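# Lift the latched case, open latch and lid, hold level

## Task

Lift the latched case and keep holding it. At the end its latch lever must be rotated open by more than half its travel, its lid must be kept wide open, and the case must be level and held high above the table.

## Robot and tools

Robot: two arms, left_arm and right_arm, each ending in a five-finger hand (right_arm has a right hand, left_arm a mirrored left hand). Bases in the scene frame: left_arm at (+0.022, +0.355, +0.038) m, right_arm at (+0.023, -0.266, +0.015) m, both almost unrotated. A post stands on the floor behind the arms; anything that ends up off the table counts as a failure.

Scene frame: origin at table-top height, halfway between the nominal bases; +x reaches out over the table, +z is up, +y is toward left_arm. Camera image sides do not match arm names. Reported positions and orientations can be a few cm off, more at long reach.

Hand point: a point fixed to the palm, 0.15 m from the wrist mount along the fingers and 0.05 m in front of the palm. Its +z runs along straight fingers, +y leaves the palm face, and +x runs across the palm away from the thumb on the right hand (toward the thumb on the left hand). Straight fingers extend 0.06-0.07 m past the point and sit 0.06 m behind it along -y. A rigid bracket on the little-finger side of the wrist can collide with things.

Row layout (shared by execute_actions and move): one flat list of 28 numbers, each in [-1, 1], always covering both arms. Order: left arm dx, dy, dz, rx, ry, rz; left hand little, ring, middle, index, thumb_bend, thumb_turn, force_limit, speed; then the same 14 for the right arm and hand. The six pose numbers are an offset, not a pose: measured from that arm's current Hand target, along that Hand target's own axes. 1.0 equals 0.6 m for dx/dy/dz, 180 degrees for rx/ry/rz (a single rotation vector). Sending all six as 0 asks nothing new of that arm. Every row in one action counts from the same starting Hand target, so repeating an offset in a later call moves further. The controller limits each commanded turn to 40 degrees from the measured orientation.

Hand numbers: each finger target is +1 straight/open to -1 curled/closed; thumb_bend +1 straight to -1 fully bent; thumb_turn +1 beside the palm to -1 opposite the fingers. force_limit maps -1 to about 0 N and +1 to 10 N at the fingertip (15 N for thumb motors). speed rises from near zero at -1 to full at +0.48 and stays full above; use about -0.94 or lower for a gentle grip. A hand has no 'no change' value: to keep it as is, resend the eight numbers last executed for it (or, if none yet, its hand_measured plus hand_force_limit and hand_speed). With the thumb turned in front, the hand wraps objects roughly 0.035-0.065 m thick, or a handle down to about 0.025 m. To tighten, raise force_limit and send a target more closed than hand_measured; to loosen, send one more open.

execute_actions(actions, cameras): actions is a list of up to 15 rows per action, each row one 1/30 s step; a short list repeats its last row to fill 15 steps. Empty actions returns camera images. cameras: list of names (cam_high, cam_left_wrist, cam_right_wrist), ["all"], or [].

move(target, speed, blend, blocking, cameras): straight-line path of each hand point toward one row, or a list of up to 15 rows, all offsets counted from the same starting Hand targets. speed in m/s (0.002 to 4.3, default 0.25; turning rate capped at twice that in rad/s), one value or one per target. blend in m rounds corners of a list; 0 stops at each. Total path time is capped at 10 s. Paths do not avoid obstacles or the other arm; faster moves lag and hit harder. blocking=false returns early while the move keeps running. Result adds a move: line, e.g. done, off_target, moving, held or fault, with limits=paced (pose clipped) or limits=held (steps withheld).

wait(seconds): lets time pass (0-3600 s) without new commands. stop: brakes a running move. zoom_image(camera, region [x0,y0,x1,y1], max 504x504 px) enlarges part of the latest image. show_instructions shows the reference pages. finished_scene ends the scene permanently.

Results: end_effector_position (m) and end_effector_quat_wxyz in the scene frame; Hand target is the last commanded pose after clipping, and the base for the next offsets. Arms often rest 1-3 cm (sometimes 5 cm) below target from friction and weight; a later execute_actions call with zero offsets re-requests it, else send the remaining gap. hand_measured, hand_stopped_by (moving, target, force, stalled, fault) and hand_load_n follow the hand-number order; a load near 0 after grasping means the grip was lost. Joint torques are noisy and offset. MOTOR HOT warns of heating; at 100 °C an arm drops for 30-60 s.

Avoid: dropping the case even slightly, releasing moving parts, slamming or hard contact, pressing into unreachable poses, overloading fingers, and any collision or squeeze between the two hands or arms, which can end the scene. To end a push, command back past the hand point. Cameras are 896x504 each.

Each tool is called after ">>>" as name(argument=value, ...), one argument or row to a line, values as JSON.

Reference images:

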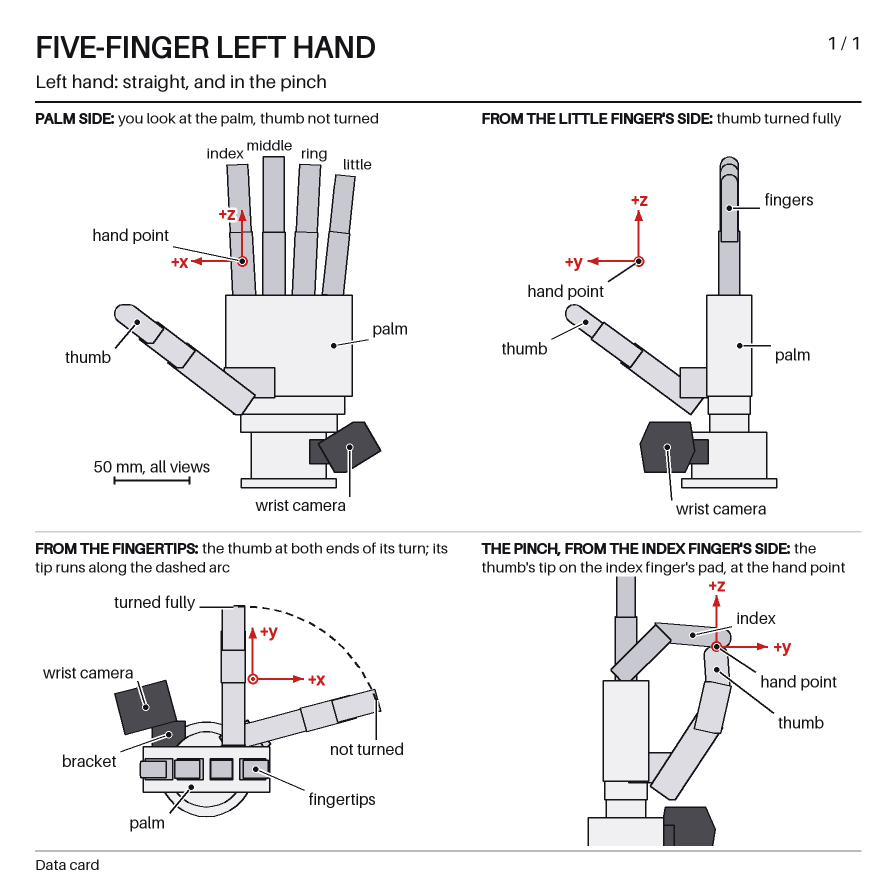

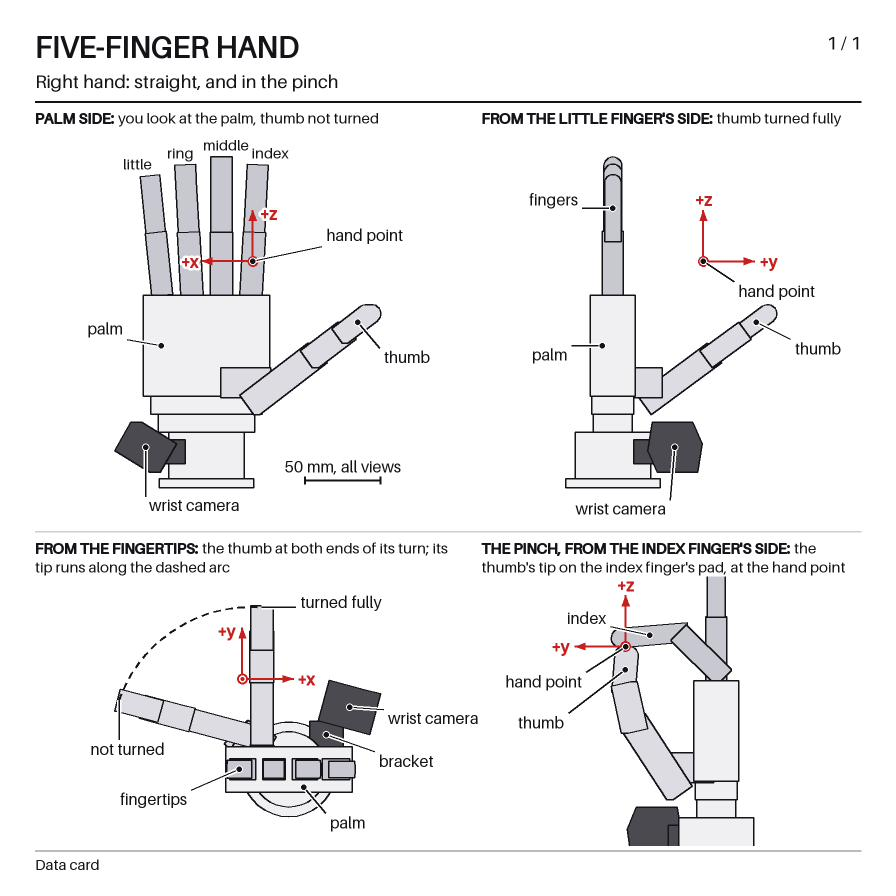

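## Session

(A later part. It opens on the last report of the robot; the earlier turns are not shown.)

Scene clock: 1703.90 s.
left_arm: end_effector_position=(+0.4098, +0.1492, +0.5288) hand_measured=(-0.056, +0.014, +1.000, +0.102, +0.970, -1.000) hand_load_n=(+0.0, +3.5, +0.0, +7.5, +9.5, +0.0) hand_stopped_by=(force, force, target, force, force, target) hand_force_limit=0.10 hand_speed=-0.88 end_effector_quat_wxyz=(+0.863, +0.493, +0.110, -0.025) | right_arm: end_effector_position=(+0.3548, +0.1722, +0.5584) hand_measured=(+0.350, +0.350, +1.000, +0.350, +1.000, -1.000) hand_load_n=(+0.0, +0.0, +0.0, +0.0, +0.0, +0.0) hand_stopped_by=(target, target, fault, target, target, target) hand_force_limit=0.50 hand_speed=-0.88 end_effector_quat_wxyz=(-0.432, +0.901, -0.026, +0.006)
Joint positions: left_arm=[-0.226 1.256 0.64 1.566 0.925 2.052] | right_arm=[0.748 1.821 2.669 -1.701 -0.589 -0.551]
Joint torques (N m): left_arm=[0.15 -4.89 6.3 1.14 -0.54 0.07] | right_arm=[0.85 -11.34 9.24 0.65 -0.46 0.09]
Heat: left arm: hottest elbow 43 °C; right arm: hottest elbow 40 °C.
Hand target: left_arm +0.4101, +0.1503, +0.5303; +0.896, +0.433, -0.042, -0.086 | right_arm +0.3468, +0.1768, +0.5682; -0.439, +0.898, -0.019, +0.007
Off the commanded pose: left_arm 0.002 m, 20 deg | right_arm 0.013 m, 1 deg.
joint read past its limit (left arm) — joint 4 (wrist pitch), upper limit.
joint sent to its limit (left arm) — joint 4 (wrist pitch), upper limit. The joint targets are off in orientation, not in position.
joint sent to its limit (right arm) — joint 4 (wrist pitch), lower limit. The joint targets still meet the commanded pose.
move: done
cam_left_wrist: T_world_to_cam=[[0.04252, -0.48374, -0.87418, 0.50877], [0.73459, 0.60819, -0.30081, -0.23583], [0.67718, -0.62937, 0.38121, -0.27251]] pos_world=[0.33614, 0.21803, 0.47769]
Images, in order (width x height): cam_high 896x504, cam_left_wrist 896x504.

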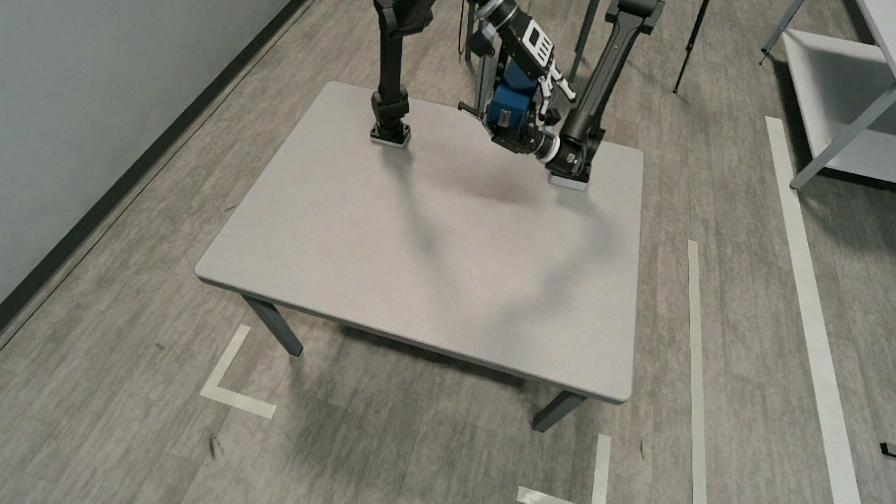

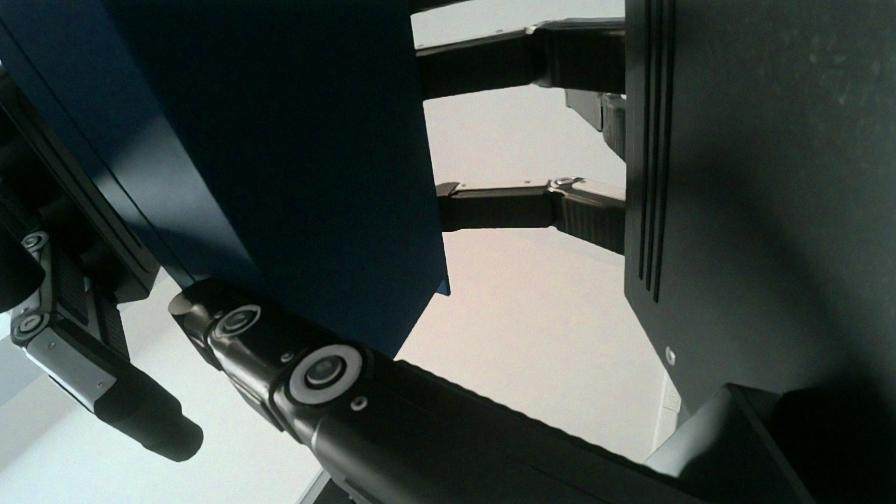

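>>> move(
  target=[
    [0,0,0,0,0,0,-0.3,-0.45,1,-0.45,0.6,-1,0.1,-0.88,0,0,0,0,0,0,0.5,0.5,1,0.5,1,-1,0.5,-0.5],
    [0,0,0,0,0,0,-0.3,-0.45,1,-0.45,0.6,-1,0.1,-0.88,0,-0.0592,-0.046,0,0,0,0.5,0.5,1,0.5,1,-1,0.5,-0.5],
    [0,0,0,0,0,0,-0.3,-0.45,1,-0.45,0.6,-1,0.1,-0.88,0.0107,0.1045,-0.2562,0,0,0,0.5,0.5,1,0.5,1,-1,0.5,-0.5],
  ],
  speed=0.05,
  cameras=["cam_high","cam_left_wrist","cam_right_wrist"],
)

Scene clock: 1717.43 s.
left_arm: end_effector_position=(+0.4097, +0.1490, +0.5287) hand_measured=(-0.056, +0.014, +1.000, +0.102, +0.970, -1.000) hand_load_n=(+0.0, +3.5, +0.0, +7.5, +9.5, +0.0) hand_stopped_by=(force, force, target, force, force, target) hand_force_limit=0.10 hand_speed=-0.88 end_effector_quat_wxyz=(+0.862, +0.493, +0.110, -0.026) | right_arm: end_effector_position=(+0.3495, +0.0231, +0.6087) hand_measured=(+0.500, +0.500, +1.000, +0.500, +1.000, -1.000) hand_load_n=(+0.0, +0.0, +0.0, +0.0, +0.0, +0.0) hand_stopped_by=(target, target, fault, target, target, target) hand_force_limit=0.50 hand_speed=-0.50 end_effector_quat_wxyz=(-0.488, +0.871, -0.045, +0.047)
Joint positions: left_arm=[-0.226 1.256 0.64 1.566 0.926 2.052] | right_arm=[0.443 1.517 2.378 -1.701 -0.798 -0.718]
Joint torques (N m): left_arm=[0.26 -5.01 6.38 1.1 -0.61 0.11] | right_arm=[-1.2 -8.18 6.26 0.64 -0.54 -0.16]
Heat: left arm: hottest elbow 43 °C; right arm: hottest elbow 39 °C.
Hand target: left_arm +0.4101, +0.1503, +0.5303; +0.896, +0.433, -0.042, -0.086 | right_arm +0.3472, +0.0169, +0.6130; -0.439, +0.898, -0.019, +0.007
Off the commanded pose: left_arm 0.002 m, 20 deg | right_arm 0.008 m, 8 deg.
joint read past its limit (left arm) — joint 4 (wrist pitch), upper limit.
joint sent to its limit (left arm) — joint 4 (wrist pitch), upper limit. The joint targets are off in orientation, not in position.
joint sent to its limit (right arm) — joint 4 (wrist pitch), lower limit. The joint targets are off in orientation, not in position.
move: off_target (right_arm)
cam_left_wrist: T_world_to_cam=[[0.04238, -0.48301, -0.87459, 0.50877], [0.73506, 0.60795, -0.30014, -0.23622], [0.67668, -0.63015, 0.38081, -0.27187]] pos_world=[0.33604, 0.21803, 0.47759]
cam_right_wrist: T_world_to_cam=[[0.25202, -0.52604, -0.81226, 0.42042], [-0.86914, -0.49212, 0.04904, 0.27759], [-0.42553, 0.69361, -0.58123, 0.60121]] pos_world=[0.39114, -0.05924, 0.67732]

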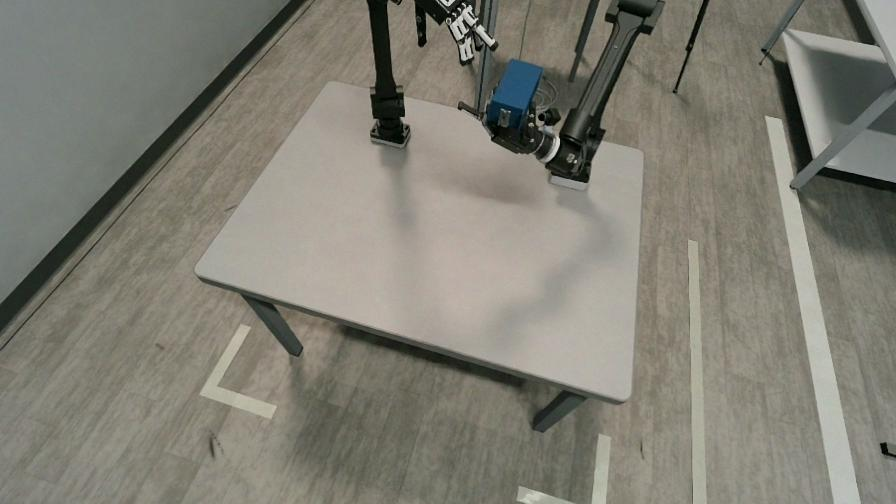

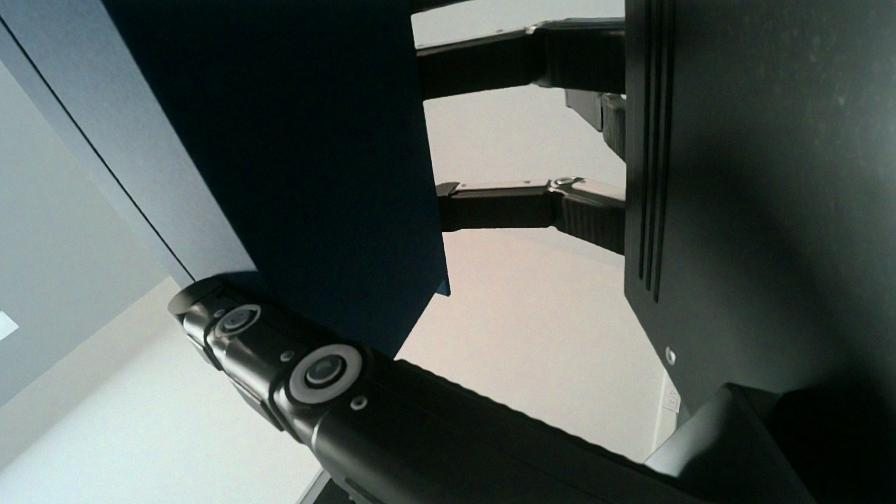

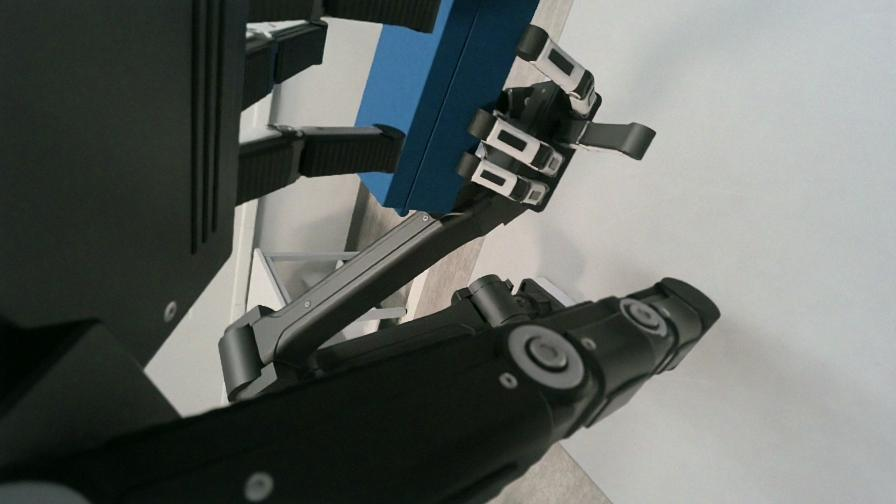

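>>> zoom_image(
  camera="cam_right_wrist",
  region=[340, 0, 680, 240],
)

>>> zoom_image(
  camera="cam_high",
  region=[450, 30, 600, 170],
)

Scaled by 1.482 from the camera's image (finer frame: 1280x720).

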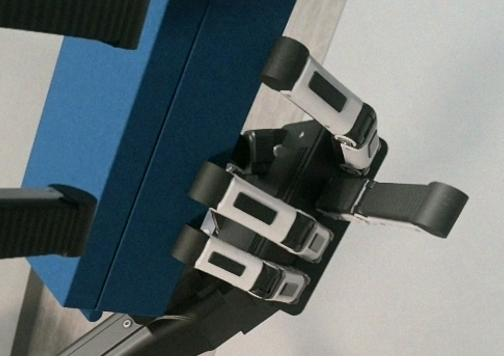

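Scaled by 3.360 from the camera's image (finer frame: 1280x720).

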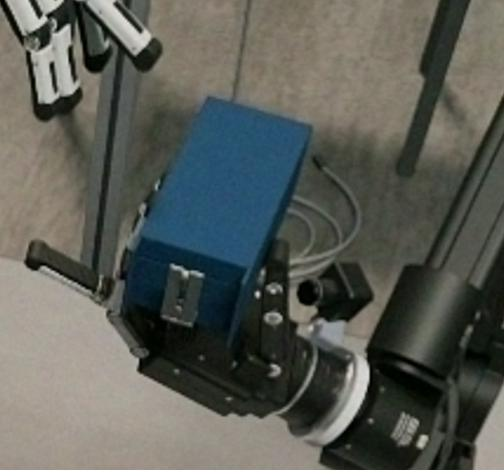

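>>> move(
  target=[
    [0,0,0,0,0,0,-0.3,-0.45,-0.3,-0.45,0.6,-1,-0.4,-0.88,0,0,0,0,0,0,0.5,0.5,1,0.5,1,-1,0.5,-0.5],
    [0,0,0,0,0,0,-0.4,-0.45,-0.3,-0.45,0.6,-1,-0.5,-0.9,0,0,0,0,0,0,0.5,0.5,1,0.5,1,-1,0.5,-0.5],
  ],
  speed=0.05,
  cameras=["cam_left_wrist","cam_right_wrist"],
)

Scene clock: 1727.33 s.
left_arm: end_effector_position=(+0.4097, +0.1490, +0.5287) hand_measured=(-0.092, +0.014, +0.076, +0.102, +0.970, -1.000) hand_load_n=(+4.0, +0.5, +2.5, +8.0, +10.5, +2.0) hand_stopped_by=(force, force, force, force, force, target) hand_force_limit=-0.50 hand_speed=-0.90 end_effector_quat_wxyz=(+0.862, +0.493, +0.110, -0.026) | right_arm: end_effector_position=(+0.3495, +0.0231, +0.6087) hand_measured=(+0.500, +0.500, +1.000, +0.500, +1.000, -1.000) hand_load_n=(+0.0, +0.0, +0.0, +0.0, +0.0, +0.0) hand_stopped_by=(target, target, fault, target, target, target) hand_force_limit=0.50 hand_speed=-0.50 end_effector_quat_wxyz=(-0.488, +0.871, -0.044, +0.047)
Joint positions: left_arm=[-0.226 1.256 0.64 1.566 0.926 2.052] | right_arm=[0.443 1.517 2.378 -1.701 -0.798 -0.719]
Joint torques (N m): left_arm=[0.26 -4.89 6.32 1.16 -0.61 0.08] | right_arm=[-1.14 -8.12 6.23 0.59 -0.52 -0.14]
Heat: left arm: hottest elbow 43 °C; right arm: hottest elbow 39 °C.
Hand target: left_arm +0.4101, +0.1503, +0.5303; +0.896, +0.433, -0.042, -0.086 | right_arm +0.3472, +0.0169, +0.6130; -0.439, +0.898, -0.019, +0.007
Off the commanded pose: left_arm 0.002 m, 20 deg | right_arm 0.008 m, 8 deg.
joint read past its limit (left arm) — joint 4 (wrist pitch), upper limit.
joint sent to its limit (left arm) — joint 4 (wrist pitch), upper limit. The joint targets are off in orientation, not in position.
joint sent to its limit (right arm) — joint 4 (wrist pitch), lower limit. The joint targets are off in orientation, not in position.
move: done; target 2's new numbers were sent with left_arm's hand 0.002 m and 20 deg from that target
cam_left_wrist: T_world_to_cam=[[0.04238, -0.48301, -0.87459, 0.50877], [0.73506, 0.60795, -0.30014, -0.23622], [0.67668, -0.63015, 0.38081, -0.27187]] pos_world=[0.33604, 0.21803, 0.47759]
cam_right_wrist: T_world_to_cam=[[0.25274, -0.52599, -0.81207, 0.41999], [-0.86898, -0.49246, 0.04853, 0.27794], [-0.42544, 0.69341, -0.58154, 0.60141]] pos_world=[0.39124, -0.05924, 0.67732]

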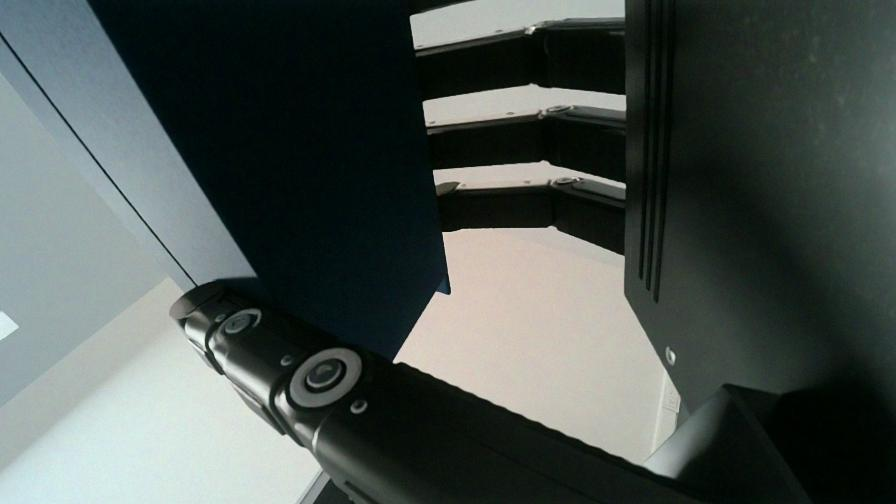

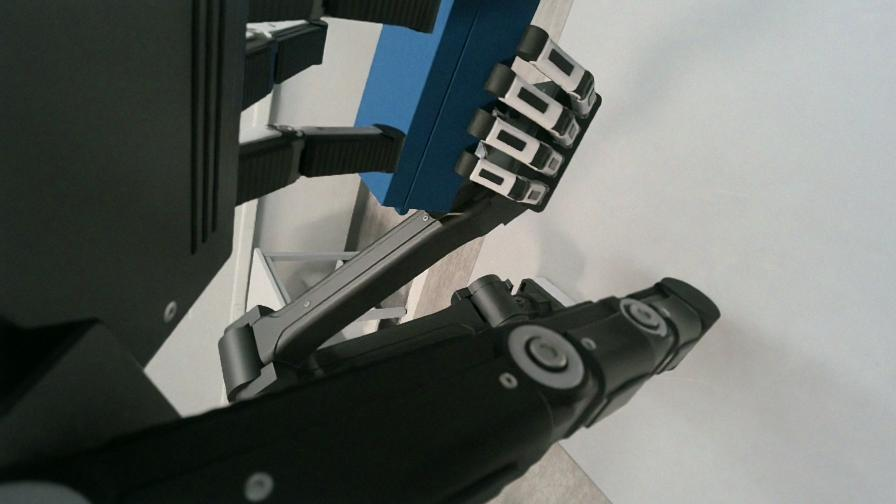

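>>> move(
  target=[
    [0,0,0,0,0,0,-0.4,-0.45,-0.3,-0.45,0.6,-1,-0.5,-0.9,-0.1627,-0.097,-0.0562,0.168,0.468,0.160,1,1,1,1,1,1,0.3,0.3],
    [0,0,0,0,0,0,-0.4,-0.45,-0.3,-0.45,0.6,-1,-0.5,-0.9,-0.0867,-0.1855,0.111,0.168,0.468,0.160,1,1,1,1,1,1,0.3,0.3],
  ],
  speed=0.3,
  blend=0.02,
  cameras=["cam_high","cam_right_wrist"],
)

Scene clock: 1921.73 s.
left_arm: end_effector_position=(+0.4097, +0.1490, +0.5287) hand_measured=(-0.092, +0.014, +0.076, +0.102, +0.970, -1.000) hand_load_n=(+3.5, +1.0, +2.5, +8.5, +10.5, +2.0) hand_stopped_by=(force, force, force, force, force, target) hand_force_limit=-0.50 hand_speed=-0.90 end_effector_quat_wxyz=(+0.862, +0.493, +0.110, -0.026) | right_arm: end_effector_position=(+0.2964, +0.1463, +0.6384) hand_measured=(+1.000, +1.000, +1.000, +1.000, +1.000, +1.000) hand_load_n=(+0.0, +0.0, +0.0, +0.0, +0.0, +0.0) hand_stopped_by=(target, target, fault, target, target, target) hand_force_limit=0.30 hand_speed=0.30 end_effector_quat_wxyz=(+0.488, -0.517, +0.490, -0.504)
Joint positions: left_arm=[-0.226 1.256 0.64 1.566 0.926 2.052] | right_arm=[1.378 1.285 1.774 -0.561 1.355 0.026]
Joint torques (N m): left_arm=[0.15 -4.89 6.31 1.22 -0.6 0.11] | right_arm=[-1.32 -6.65 11.02 1.51 0.09 -0.13]
Heat: left arm: hottest elbow 42 °C; right arm: hottest elbow 37 °C.
Hand target: left_arm +0.4101, +0.1503, +0.5303; +0.896, +0.433, -0.042, -0.086 | right_arm +0.3002, +0.1399, +0.6601; +0.500, -0.501, +0.500, -0.499
Off the commanded pose: left_arm 0.002 m, 20 deg | right_arm 0.023 m, 3 deg.
joint read past its limit (left arm) — joint 4 (wrist pitch), upper limit.
joint sent to its limit (left arm) — joint 4 (wrist pitch), upper limit. The joint targets are off in orientation, not in position.
move: off_target (right_arm)
cam_right_wrist: T_world_to_cam=[[-0.00149, -0.3249, -0.94575, 0.6537], [-0.5617, 0.78273, -0.26801, 0.21548], [0.82734, 0.53083, -0.18366, -0.09096]] pos_world=[0.19726, 0.09201, 0.65928]

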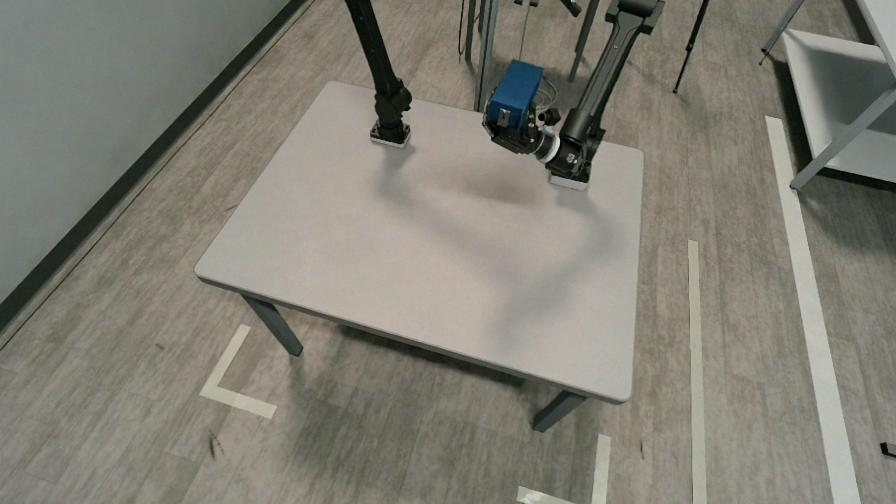

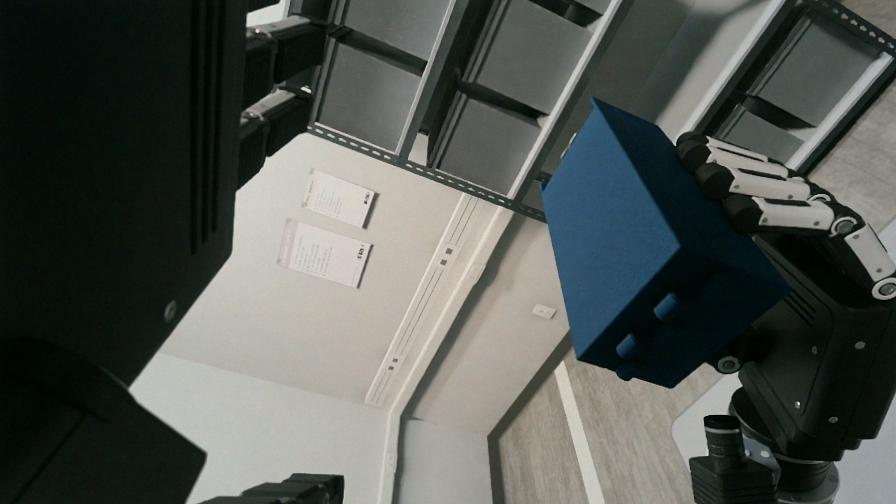

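>>> zoom_image(
  camera="cam_right_wrist",
  region=[520, 80, 820, 400],
)

Scaled by 1.575 from the camera's image (finer frame: 1280x720).

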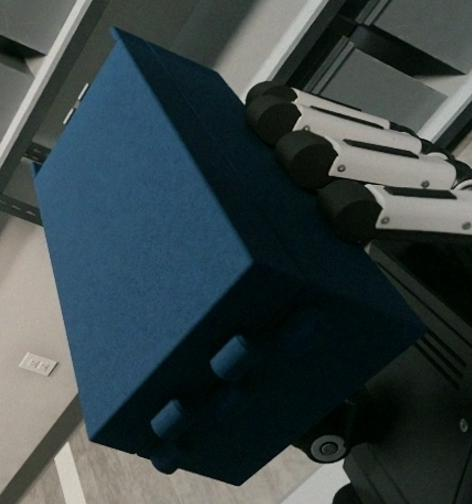

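>>> move(
  target=[0,0,0,0,0,0,-0.4,-0.45,-0.3,-0.45,0.6,-1,-0.5,-0.9,-0.04,0.055,0.2417,0,0.0378,0,1,1,1,-0.16,1,1,0.0,0.0],
  speed=0.12,
  cameras=["cam_high","cam_right_wrist"],
)

>>> zoom_image(
  camera="cam_right_wrist",
  region=[240, 0, 740, 400],
)

>>> zoom_image(
  camera="cam_high",
  region=[430, 0, 610, 170],
)

Scene clock: 1962.30 s.
left_arm: end_effector_position=(+0.4097, +0.1490, +0.5287) hand_measured=(-0.092, +0.014, +0.076, +0.102, +0.970, -1.000) hand_load_n=(+3.5, +1.0, +2.0, +8.0, +10.5, +2.0) hand_stopped_by=(force, force, force, force, force, target) hand_force_limit=-0.50 hand_speed=-0.90 end_effector_quat_wxyz=(+0.862, +0.493, +0.110, -0.026) | right_arm: end_effector_position=(+0.4421, +0.1670, +0.6019) hand_measured=(+1.000, +1.000, +1.000, -0.160, +1.000, +1.000) hand_load_n=(+0.0, +0.0, +0.0, +0.0, +0.0, -0.5) hand_stopped_by=(target, target, fault, target, target, target) hand_force_limit=0.00 hand_speed=0.00 end_effector_quat_wxyz=(+0.454, -0.488, +0.523, -0.532)
Joint positions: left_arm=[-0.226 1.256 0.64 1.566 0.926 2.052] | right_arm=[1.101 1.479 1.865 -0.45 1.202 0.017]
Joint torques (N m): left_arm=[0.21 -4.95 6.37 1.16 -0.58 0.1] | right_arm=[-0.85 -9.29 12.18 1.55 0.01 -0.11]
Heat: left arm: hottest elbow 42 °C; right arm: hottest elbow 41 °C.
Hand target: left_arm +0.4101, +0.1503, +0.5303; +0.896, +0.433, -0.042, -0.086 | right_arm +0.4451, +0.1639, +0.6268; +0.469, -0.470, +0.529, -0.528
Off the commanded pose: left_arm 0.002 m, 20 deg | right_arm 0.025 m, 3 deg.
joint read past its limit (left arm) — joint 4 (wrist pitch), upper limit.
joint sent to its limit (left arm) — joint 4 (wrist pitch), upper limit. The joint targets are off in orientation, not in position.
move: off_target (right_arm)
cam_right_wrist: T_world_to_cam=[[-0.04953, -0.32229, -0.94534, 0.64671], [-0.46301, 0.84607, -0.26418, 0.21477], [0.88497, 0.42462, -0.19113, -0.23245]] pos_world=[0.33718, 0.12542, 0.62368]

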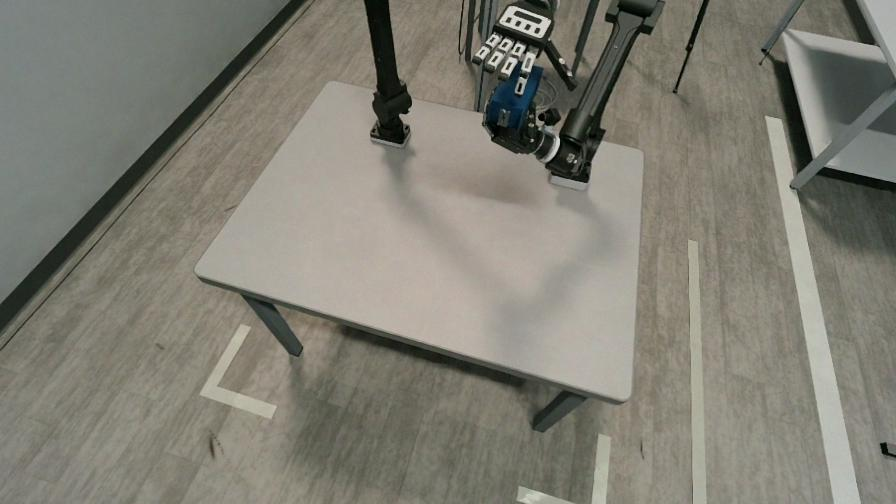

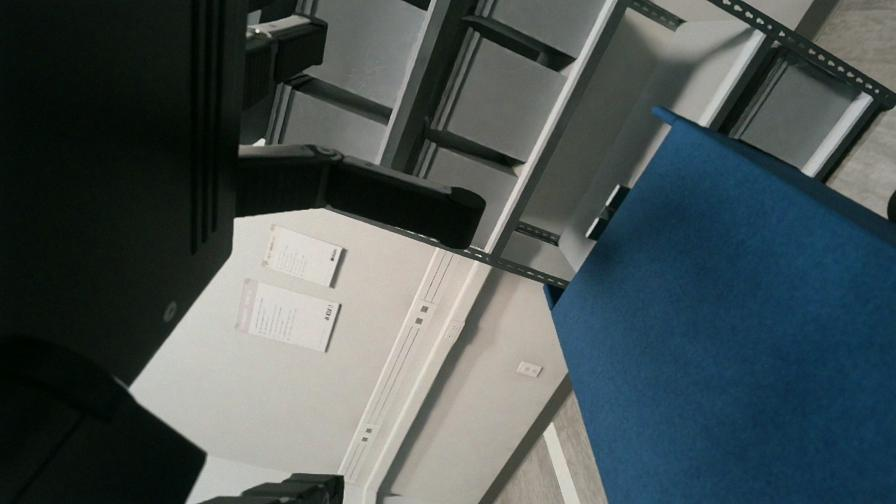

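Scaled by 1.008 from the camera's image (finer frame: 1280x720).

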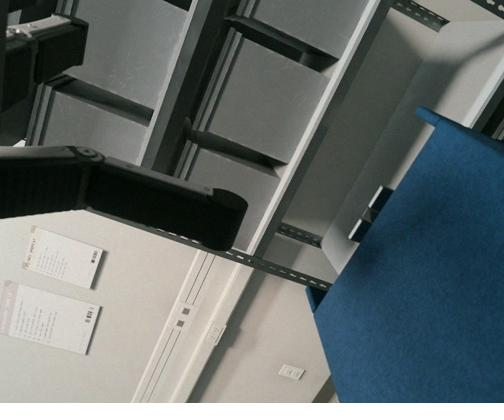

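Scaled by 2.800 from the camera's image (finer frame: 1280x720).

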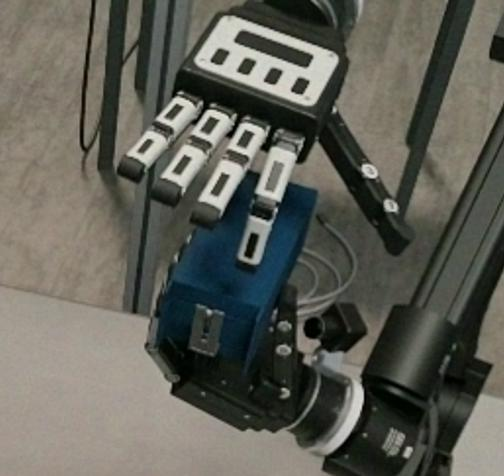

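>>> zoom_image(
  camera="cam_right_wrist",
  region=[420, 90, 690, 320],
)

Scaled by 1.867 from the camera's image (finer frame: 1280x720).

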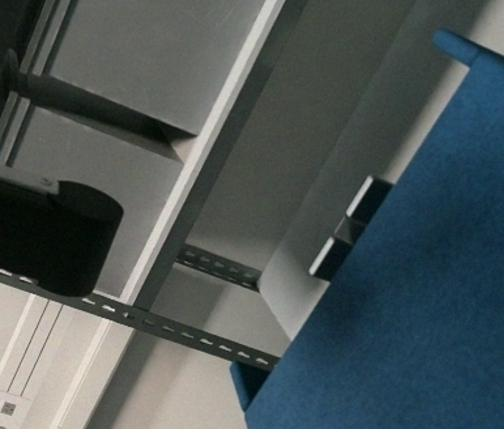

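>>> move(
  target=[0,0,0,0,0,0,-0.4,-0.45,-0.3,-0.45,0.6,-1,-0.5,-0.9,-0.0009,0.045,0.0085,0,0,0,1,1,1,-0.16,1,1,0.0,0.0],
  speed=0.05,
  cameras=["cam_high","cam_right_wrist"],
)

>>> zoom_image(
  camera="cam_right_wrist",
  region=[400, 60, 670, 330],
)

Scene clock: 1992.23 s.
left_arm: end_effector_position=(+0.4097, +0.1490, +0.5287) hand_measured=(-0.092, +0.014, +0.076, +0.102, +0.970, -1.000) hand_load_n=(+4.0, +1.0, +2.0, +8.0, +10.5, +2.5) hand_stopped_by=(force, force, force, force, force, target) hand_force_limit=-0.50 hand_speed=-0.90 end_effector_quat_wxyz=(+0.862, +0.493, +0.110, -0.026) | right_arm: end_effector_position=(+0.4474, +0.1738, +0.5866) hand_measured=(+1.000, +1.000, +1.000, -0.160, +1.000, +1.000) hand_load_n=(+0.0, +0.0, +0.0, +0.0, +0.0, -0.5) hand_stopped_by=(target, target, fault, target, target, target) hand_force_limit=0.00 hand_speed=0.00 end_effector_quat_wxyz=(+0.462, -0.483, +0.525, -0.528)
Joint positions: left_arm=[-0.226 1.256 0.64 1.566 0.926 2.052] | right_arm=[1.097 1.477 1.81 -0.378 1.193 0.017]
Joint torques (N m): left_arm=[0.21 -4.89 6.28 1.18 -0.6 0.1] | right_arm=[-1.38 -10.52 8.99 1.68 -0.02 -0.11]
Heat: left arm: hottest elbow 42 °C; right arm: hottest elbow 42 °C.
Hand target: left_arm +0.4101, +0.1503, +0.5303; +0.896, +0.433, -0.042, -0.086 | right_arm +0.4502, +0.1637, +0.6000; +0.469, -0.470, +0.529, -0.528
Off the commanded pose: left_arm 0.002 m, 20 deg | right_arm 0.017 m, 2 deg.
joint read past its limit (left arm) — joint 4 (wrist pitch), upper limit.
joint sent to its limit (left arm) — joint 4 (wrist pitch), upper limit. The joint targets are off in orientation, not in position.
move: off_target (right_arm)
cam_right_wrist: T_world_to_cam=[[-0.03943, -0.30539, -0.95141, 0.63069], [-0.46486, 0.84845, -0.25307, 0.20139], [0.8845, 0.43229, -0.17542, -0.25323]] pos_world=[0.34247, 0.13121, 0.60659]

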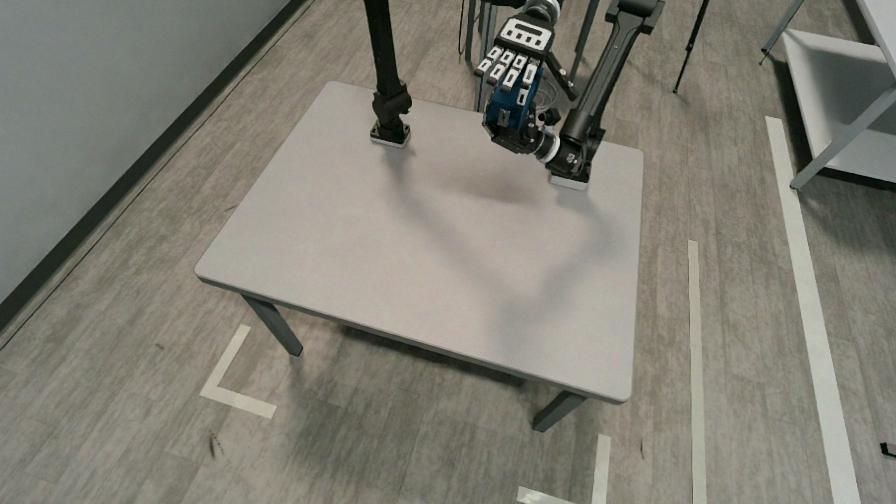

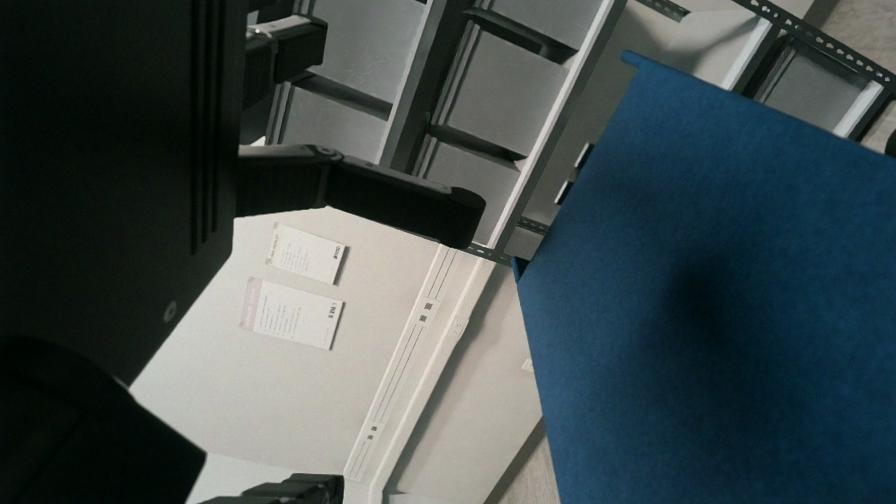

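Scaled by 1.867 from the camera's image (finer frame: 1280x720).

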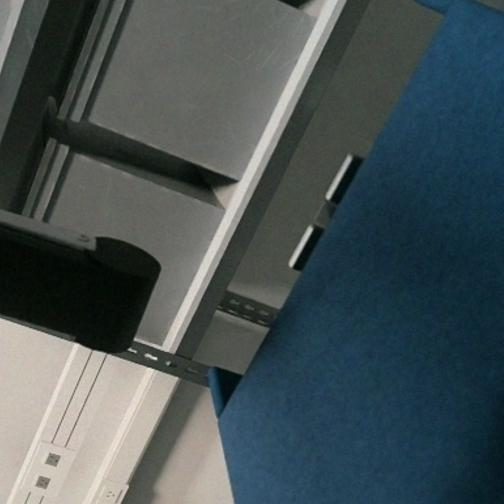

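>>> move(
  target=[0,0,0,0,0,0,-0.4,-0.45,-0.3,-0.45,0.6,-1,-0.5,-0.9,0.0165,0.0217,0.002,0,0,0,1,1,1,-0.16,1,1,0.0,0.0],
  speed=0.05,
  cameras=["cam_high","cam_right_wrist"],
)

>>> zoom_image(
  camera="cam_right_wrist",
  region=[400, 60, 670, 330],
)

Scene clock: 2011.60 s.
left_arm: end_effector_position=(+0.4097, +0.1490, +0.5287) hand_measured=(-0.092, +0.014, +0.076, +0.102, +0.970, -1.000) hand_load_n=(+4.0, +1.0, +2.5, +8.0, +10.0, +2.0) hand_stopped_by=(force, force, force, force, force, target) hand_force_limit=-0.50 hand_speed=-0.90 end_effector_quat_wxyz=(+0.862, +0.493, +0.110, -0.026) | right_arm: end_effector_position=(+0.4482, +0.1632, +0.5745) hand_measured=(+1.000, +1.000, +1.000, -0.160, +1.000, +1.000) hand_load_n=(+0.0, +0.0, +0.0, +0.0, +0.0, +0.0) hand_stopped_by=(target, target, fault, target, target, target) hand_force_limit=0.00 hand_speed=0.00 end_effector_quat_wxyz=(+0.462, -0.482, +0.526, -0.528)
Joint positions: left_arm=[-0.226 1.256 0.64 1.566 0.926 2.052] | right_arm=[1.085 1.443 1.739 -0.34 1.183 0.017]
Joint torques (N m): left_arm=[-0.03 -4.84 6.37 1.11 -0.62 0.1] | right_arm=[-1.38 -10.23 8.85 1.72 -0.04 -0.11]
Heat: left arm: hottest elbow 42 °C; right arm: hottest elbow 41 °C.
Hand target: left_arm +0.4101, +0.1503, +0.5303; +0.896, +0.433, -0.042, -0.086 | right_arm +0.4502, +0.1537, +0.5869; +0.469, -0.470, +0.529, -0.528
Off the commanded pose: left_arm 0.002 m, 20 deg | right_arm 0.016 m, 2 deg.
joint read past its limit (left arm) — joint 4 (wrist pitch), upper limit.
joint sent to its limit (left arm) — joint 4 (wrist pitch), upper limit. The joint targets are off in orientation, not in position.
move: off_target (right_arm)
cam_right_wrist: T_world_to_cam=[[-0.03967, -0.30378, -0.95192, 0.61613], [-0.46314, 0.84974, -0.25187, 0.20599], [0.8854, 0.43088, -0.1744, -0.25223]] pos_world=[0.34317, 0.1208, 0.59439]

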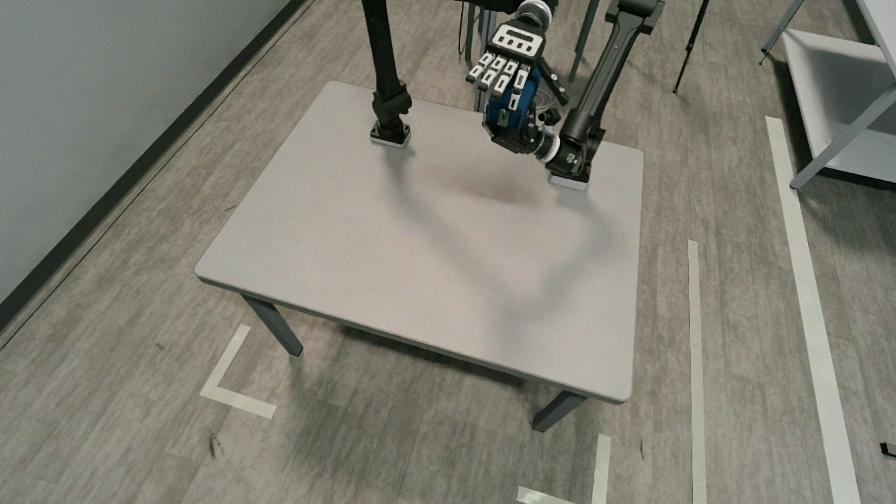

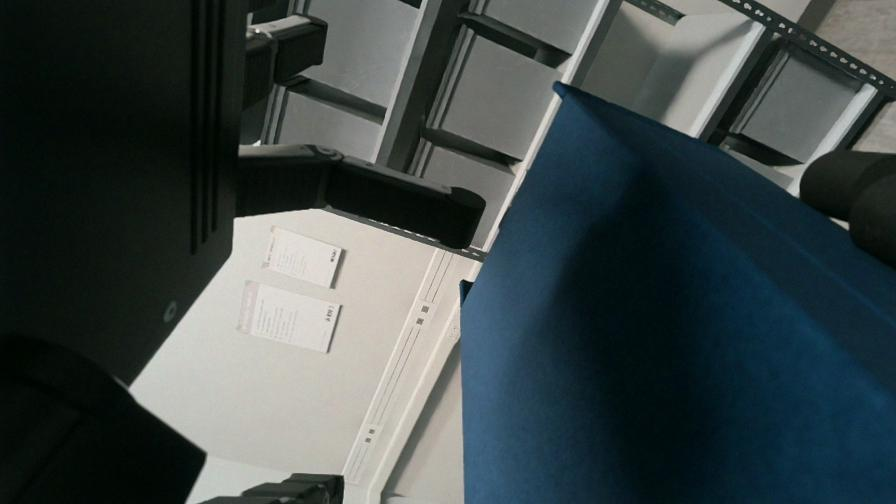

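Scaled by 1.867 from the camera's image (finer frame: 1280x720).

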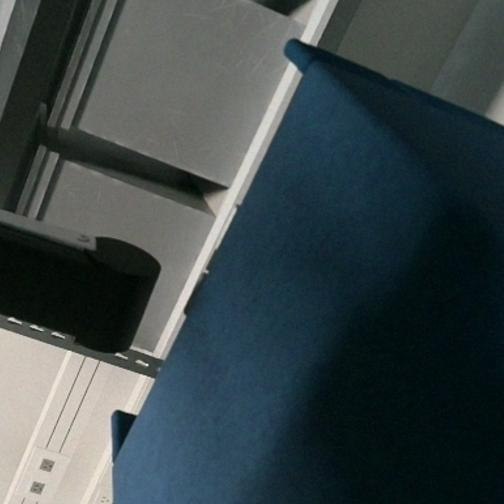

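>>> move(
  target=[0,0,0,0,0,0,-0.4,-0.45,-0.3,-0.45,0.6,-1,-0.5,-0.9,0.0003,0.02,-0.0035,0,0,0,1,1,1,-0.16,1,1,0.0,0.0],
  speed=0.03,
  cameras=["cam_high","cam_right_wrist"],
)

>>> zoom_image(
  camera="cam_high",
  region=[460, 40, 590, 160],
)

Scene clock: 2029.60 s.
left_arm: end_effector_position=(+0.4093, +0.1485, +0.5283) hand_measured=(-0.092, +0.014, +0.076, +0.102, +0.970, -1.000) hand_load_n=(+4.0, +1.0, +2.5, +8.0, +10.5, +2.0) hand_stopped_by=(force, force, force, force, force, target) hand_force_limit=-0.50 hand_speed=-0.90 end_effector_quat_wxyz=(+0.862, +0.495, +0.109, -0.026) | right_arm: end_effector_position=(+0.4471, +0.1612, +0.5658) hand_measured=(+1.000, +1.000, +1.000, -0.160, +1.000, +1.000) hand_load_n=(+0.0, +0.0, +0.0, +0.5, +0.0, +0.0) hand_stopped_by=(target, target, fault, target, target, target) hand_force_limit=0.00 hand_speed=0.00 end_effector_quat_wxyz=(+0.464, -0.479, +0.526, -0.527)
Joint positions: left_arm=[-0.226 1.256 0.64 1.566 0.929 2.052] | right_arm=[1.085 1.428 1.697 -0.305 1.183 0.017]
Joint torques (N m): left_arm=[0.32 -4.78 6.32 1.2 -0.71 0.13] | right_arm=[-0.97 -10.05 8.72 1.51 0.12 -0.1]
Heat: left arm: hottest elbow 42 °C; right arm: hottest elbow 41 °C.
Hand target: left_arm +0.4101, +0.1503, +0.5303; +0.896, +0.433, -0.042, -0.086 | right_arm +0.4481, +0.1538, +0.5749; +0.469, -0.470, +0.529, -0.528
Off the commanded pose: left_arm 0.003 m, 20 deg | right_arm 0.012 m, 1 deg.
joint read past its limit (left arm) — joint 4 (wrist pitch), upper limit.
joint sent to its limit (left arm) — joint 4 (wrist pitch), upper limit. The joint targets are off in orientation, not in position.
move: off_target (right_arm)
cam_right_wrist: T_world_to_cam=[[-0.03642, -0.29774, -0.95395, 0.60595], [-0.46235, 0.8513, -0.24805, 0.20219], [0.88595, 0.43202, -0.16866, -0.25556]] pos_world=[0.34197, 0.1187, 0.5851]

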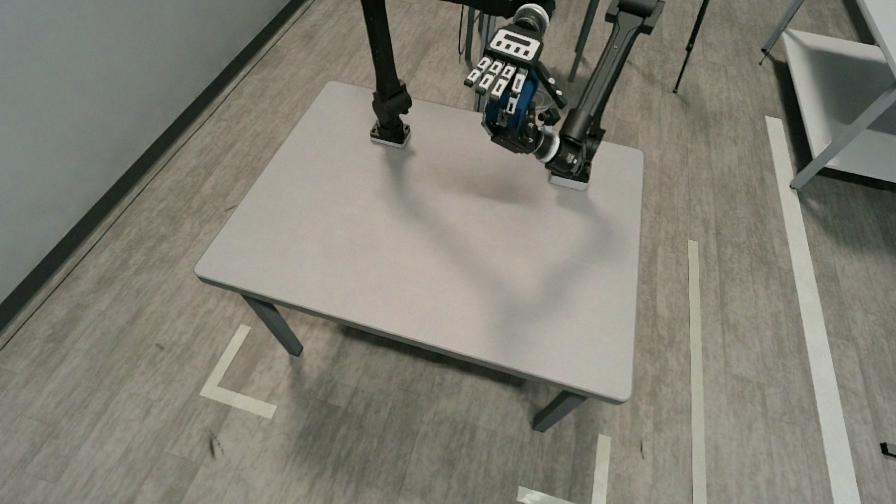

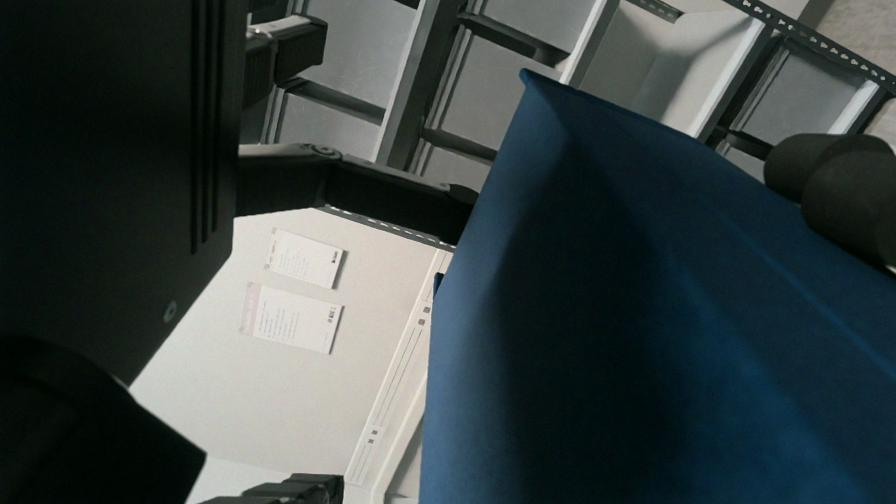

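Scaled by 3.877 from the camera's image (finer frame: 1280x720).

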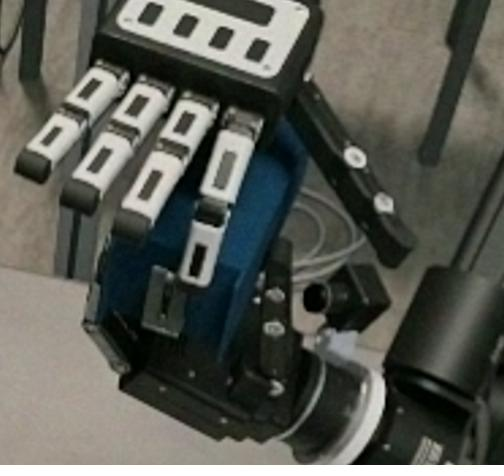

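>>> move(
  target=[0,0,0,0,0,0,-0.4,-0.45,-0.3,-0.45,0.6,-1,-0.5,-0.9,0,0.012,0,0,0,0,1,1,1,-0.16,1,1,0.0,0.0],
  speed=0.03,
  cameras=["cam_high","cam_right_wrist"],
)

>>> zoom_image(
  camera="cam_high",
  region=[480, 70, 570, 150],
)

Scene clock: 2036.33 s.
left_arm: end_effector_position=(+0.4091, +0.1481, +0.5281) hand_measured=(-0.092, +0.014, +0.076, +0.102, +0.970, -1.000) hand_load_n=(+4.5, +1.0, +2.5, +8.0, +10.5, +2.0) hand_stopped_by=(force, force, force, force, force, target) hand_force_limit=-0.50 hand_speed=-0.90 end_effector_quat_wxyz=(+0.861, +0.496, +0.109, -0.027) | right_arm: end_effector_position=(+0.4463, +0.1597, +0.5641) hand_measured=(+1.000, +1.000, +1.000, -0.160, +1.000, +1.000) hand_load_n=(+0.0, +0.0, +0.0, +1.5, +0.0, -0.5) hand_stopped_by=(target, target, fault, target, target, target) hand_force_limit=0.00 hand_speed=0.00 end_effector_quat_wxyz=(+0.468, -0.475, +0.528, -0.526)
Joint positions: left_arm=[-0.226 1.256 0.64 1.566 0.932 2.052] | right_arm=[1.085 1.418 1.676 -0.28 1.183 0.017]
Joint torques (N m): left_arm=[0.15 -4.78 6.35 1.17 -0.84 0.1] | right_arm=[-1.03 -9.41 8.39 1.43 0.1 -0.1]
Heat: left arm: hottest elbow 42 °C; right arm: hottest elbow 41 °C.
Hand target: left_arm +0.4101, +0.1503, +0.5303; +0.896, +0.433, -0.042, -0.086 | right_arm +0.4481, +0.1539, +0.5675; +0.469, -0.470, +0.529, -0.528
Off the commanded pose: left_arm 0.003 m, 20 deg | right_arm 0.007 m, 1 deg.
joint read past its limit (left arm) — joint 4 (wrist pitch), upper limit.
joint sent to its limit (left arm) — joint 4 (wrist pitch), upper limit. The joint targets are off in orientation, not in position.
move: done
cam_right_wrist: T_world_to_cam=[[-0.03027, -0.28654, -0.95759, 0.60136], [-0.46077, 0.85416, -0.24103, 0.19756], [0.887, 0.43393, -0.15789, -0.26136]] pos_world=[0.34106, 0.11699, 0.58221]

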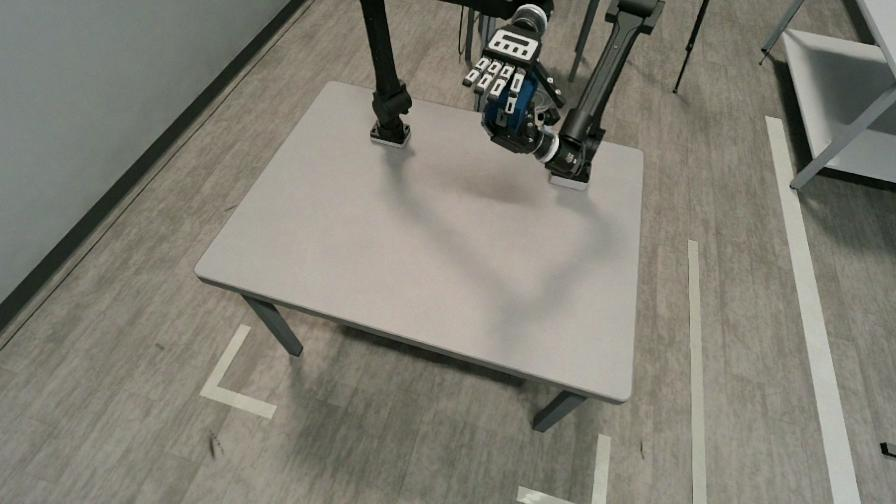

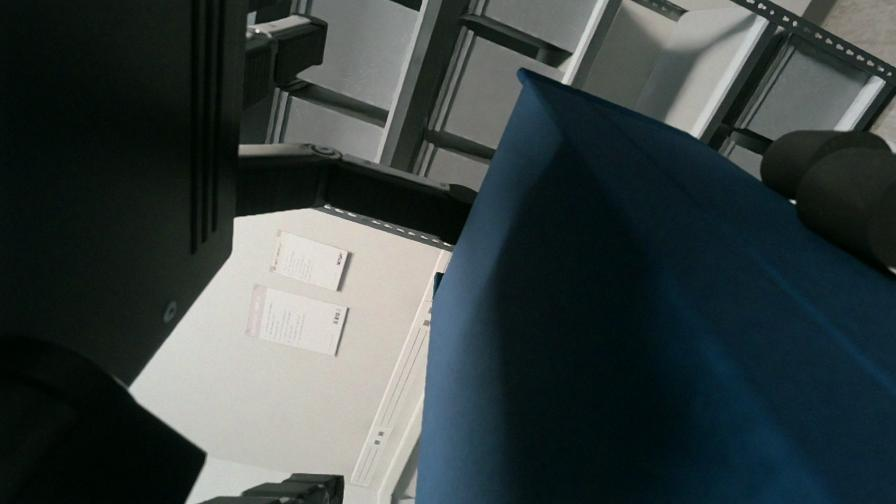

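Scaled by 5.600 from the camera's image (finer frame: 1280x720).

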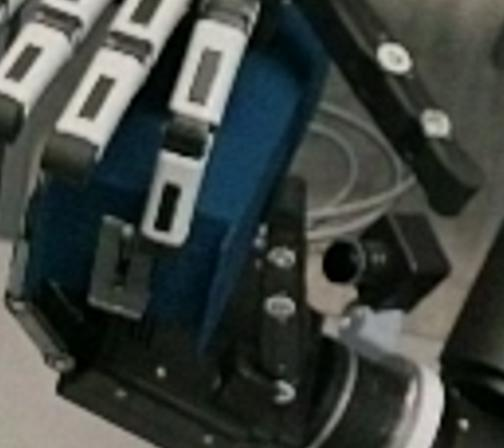

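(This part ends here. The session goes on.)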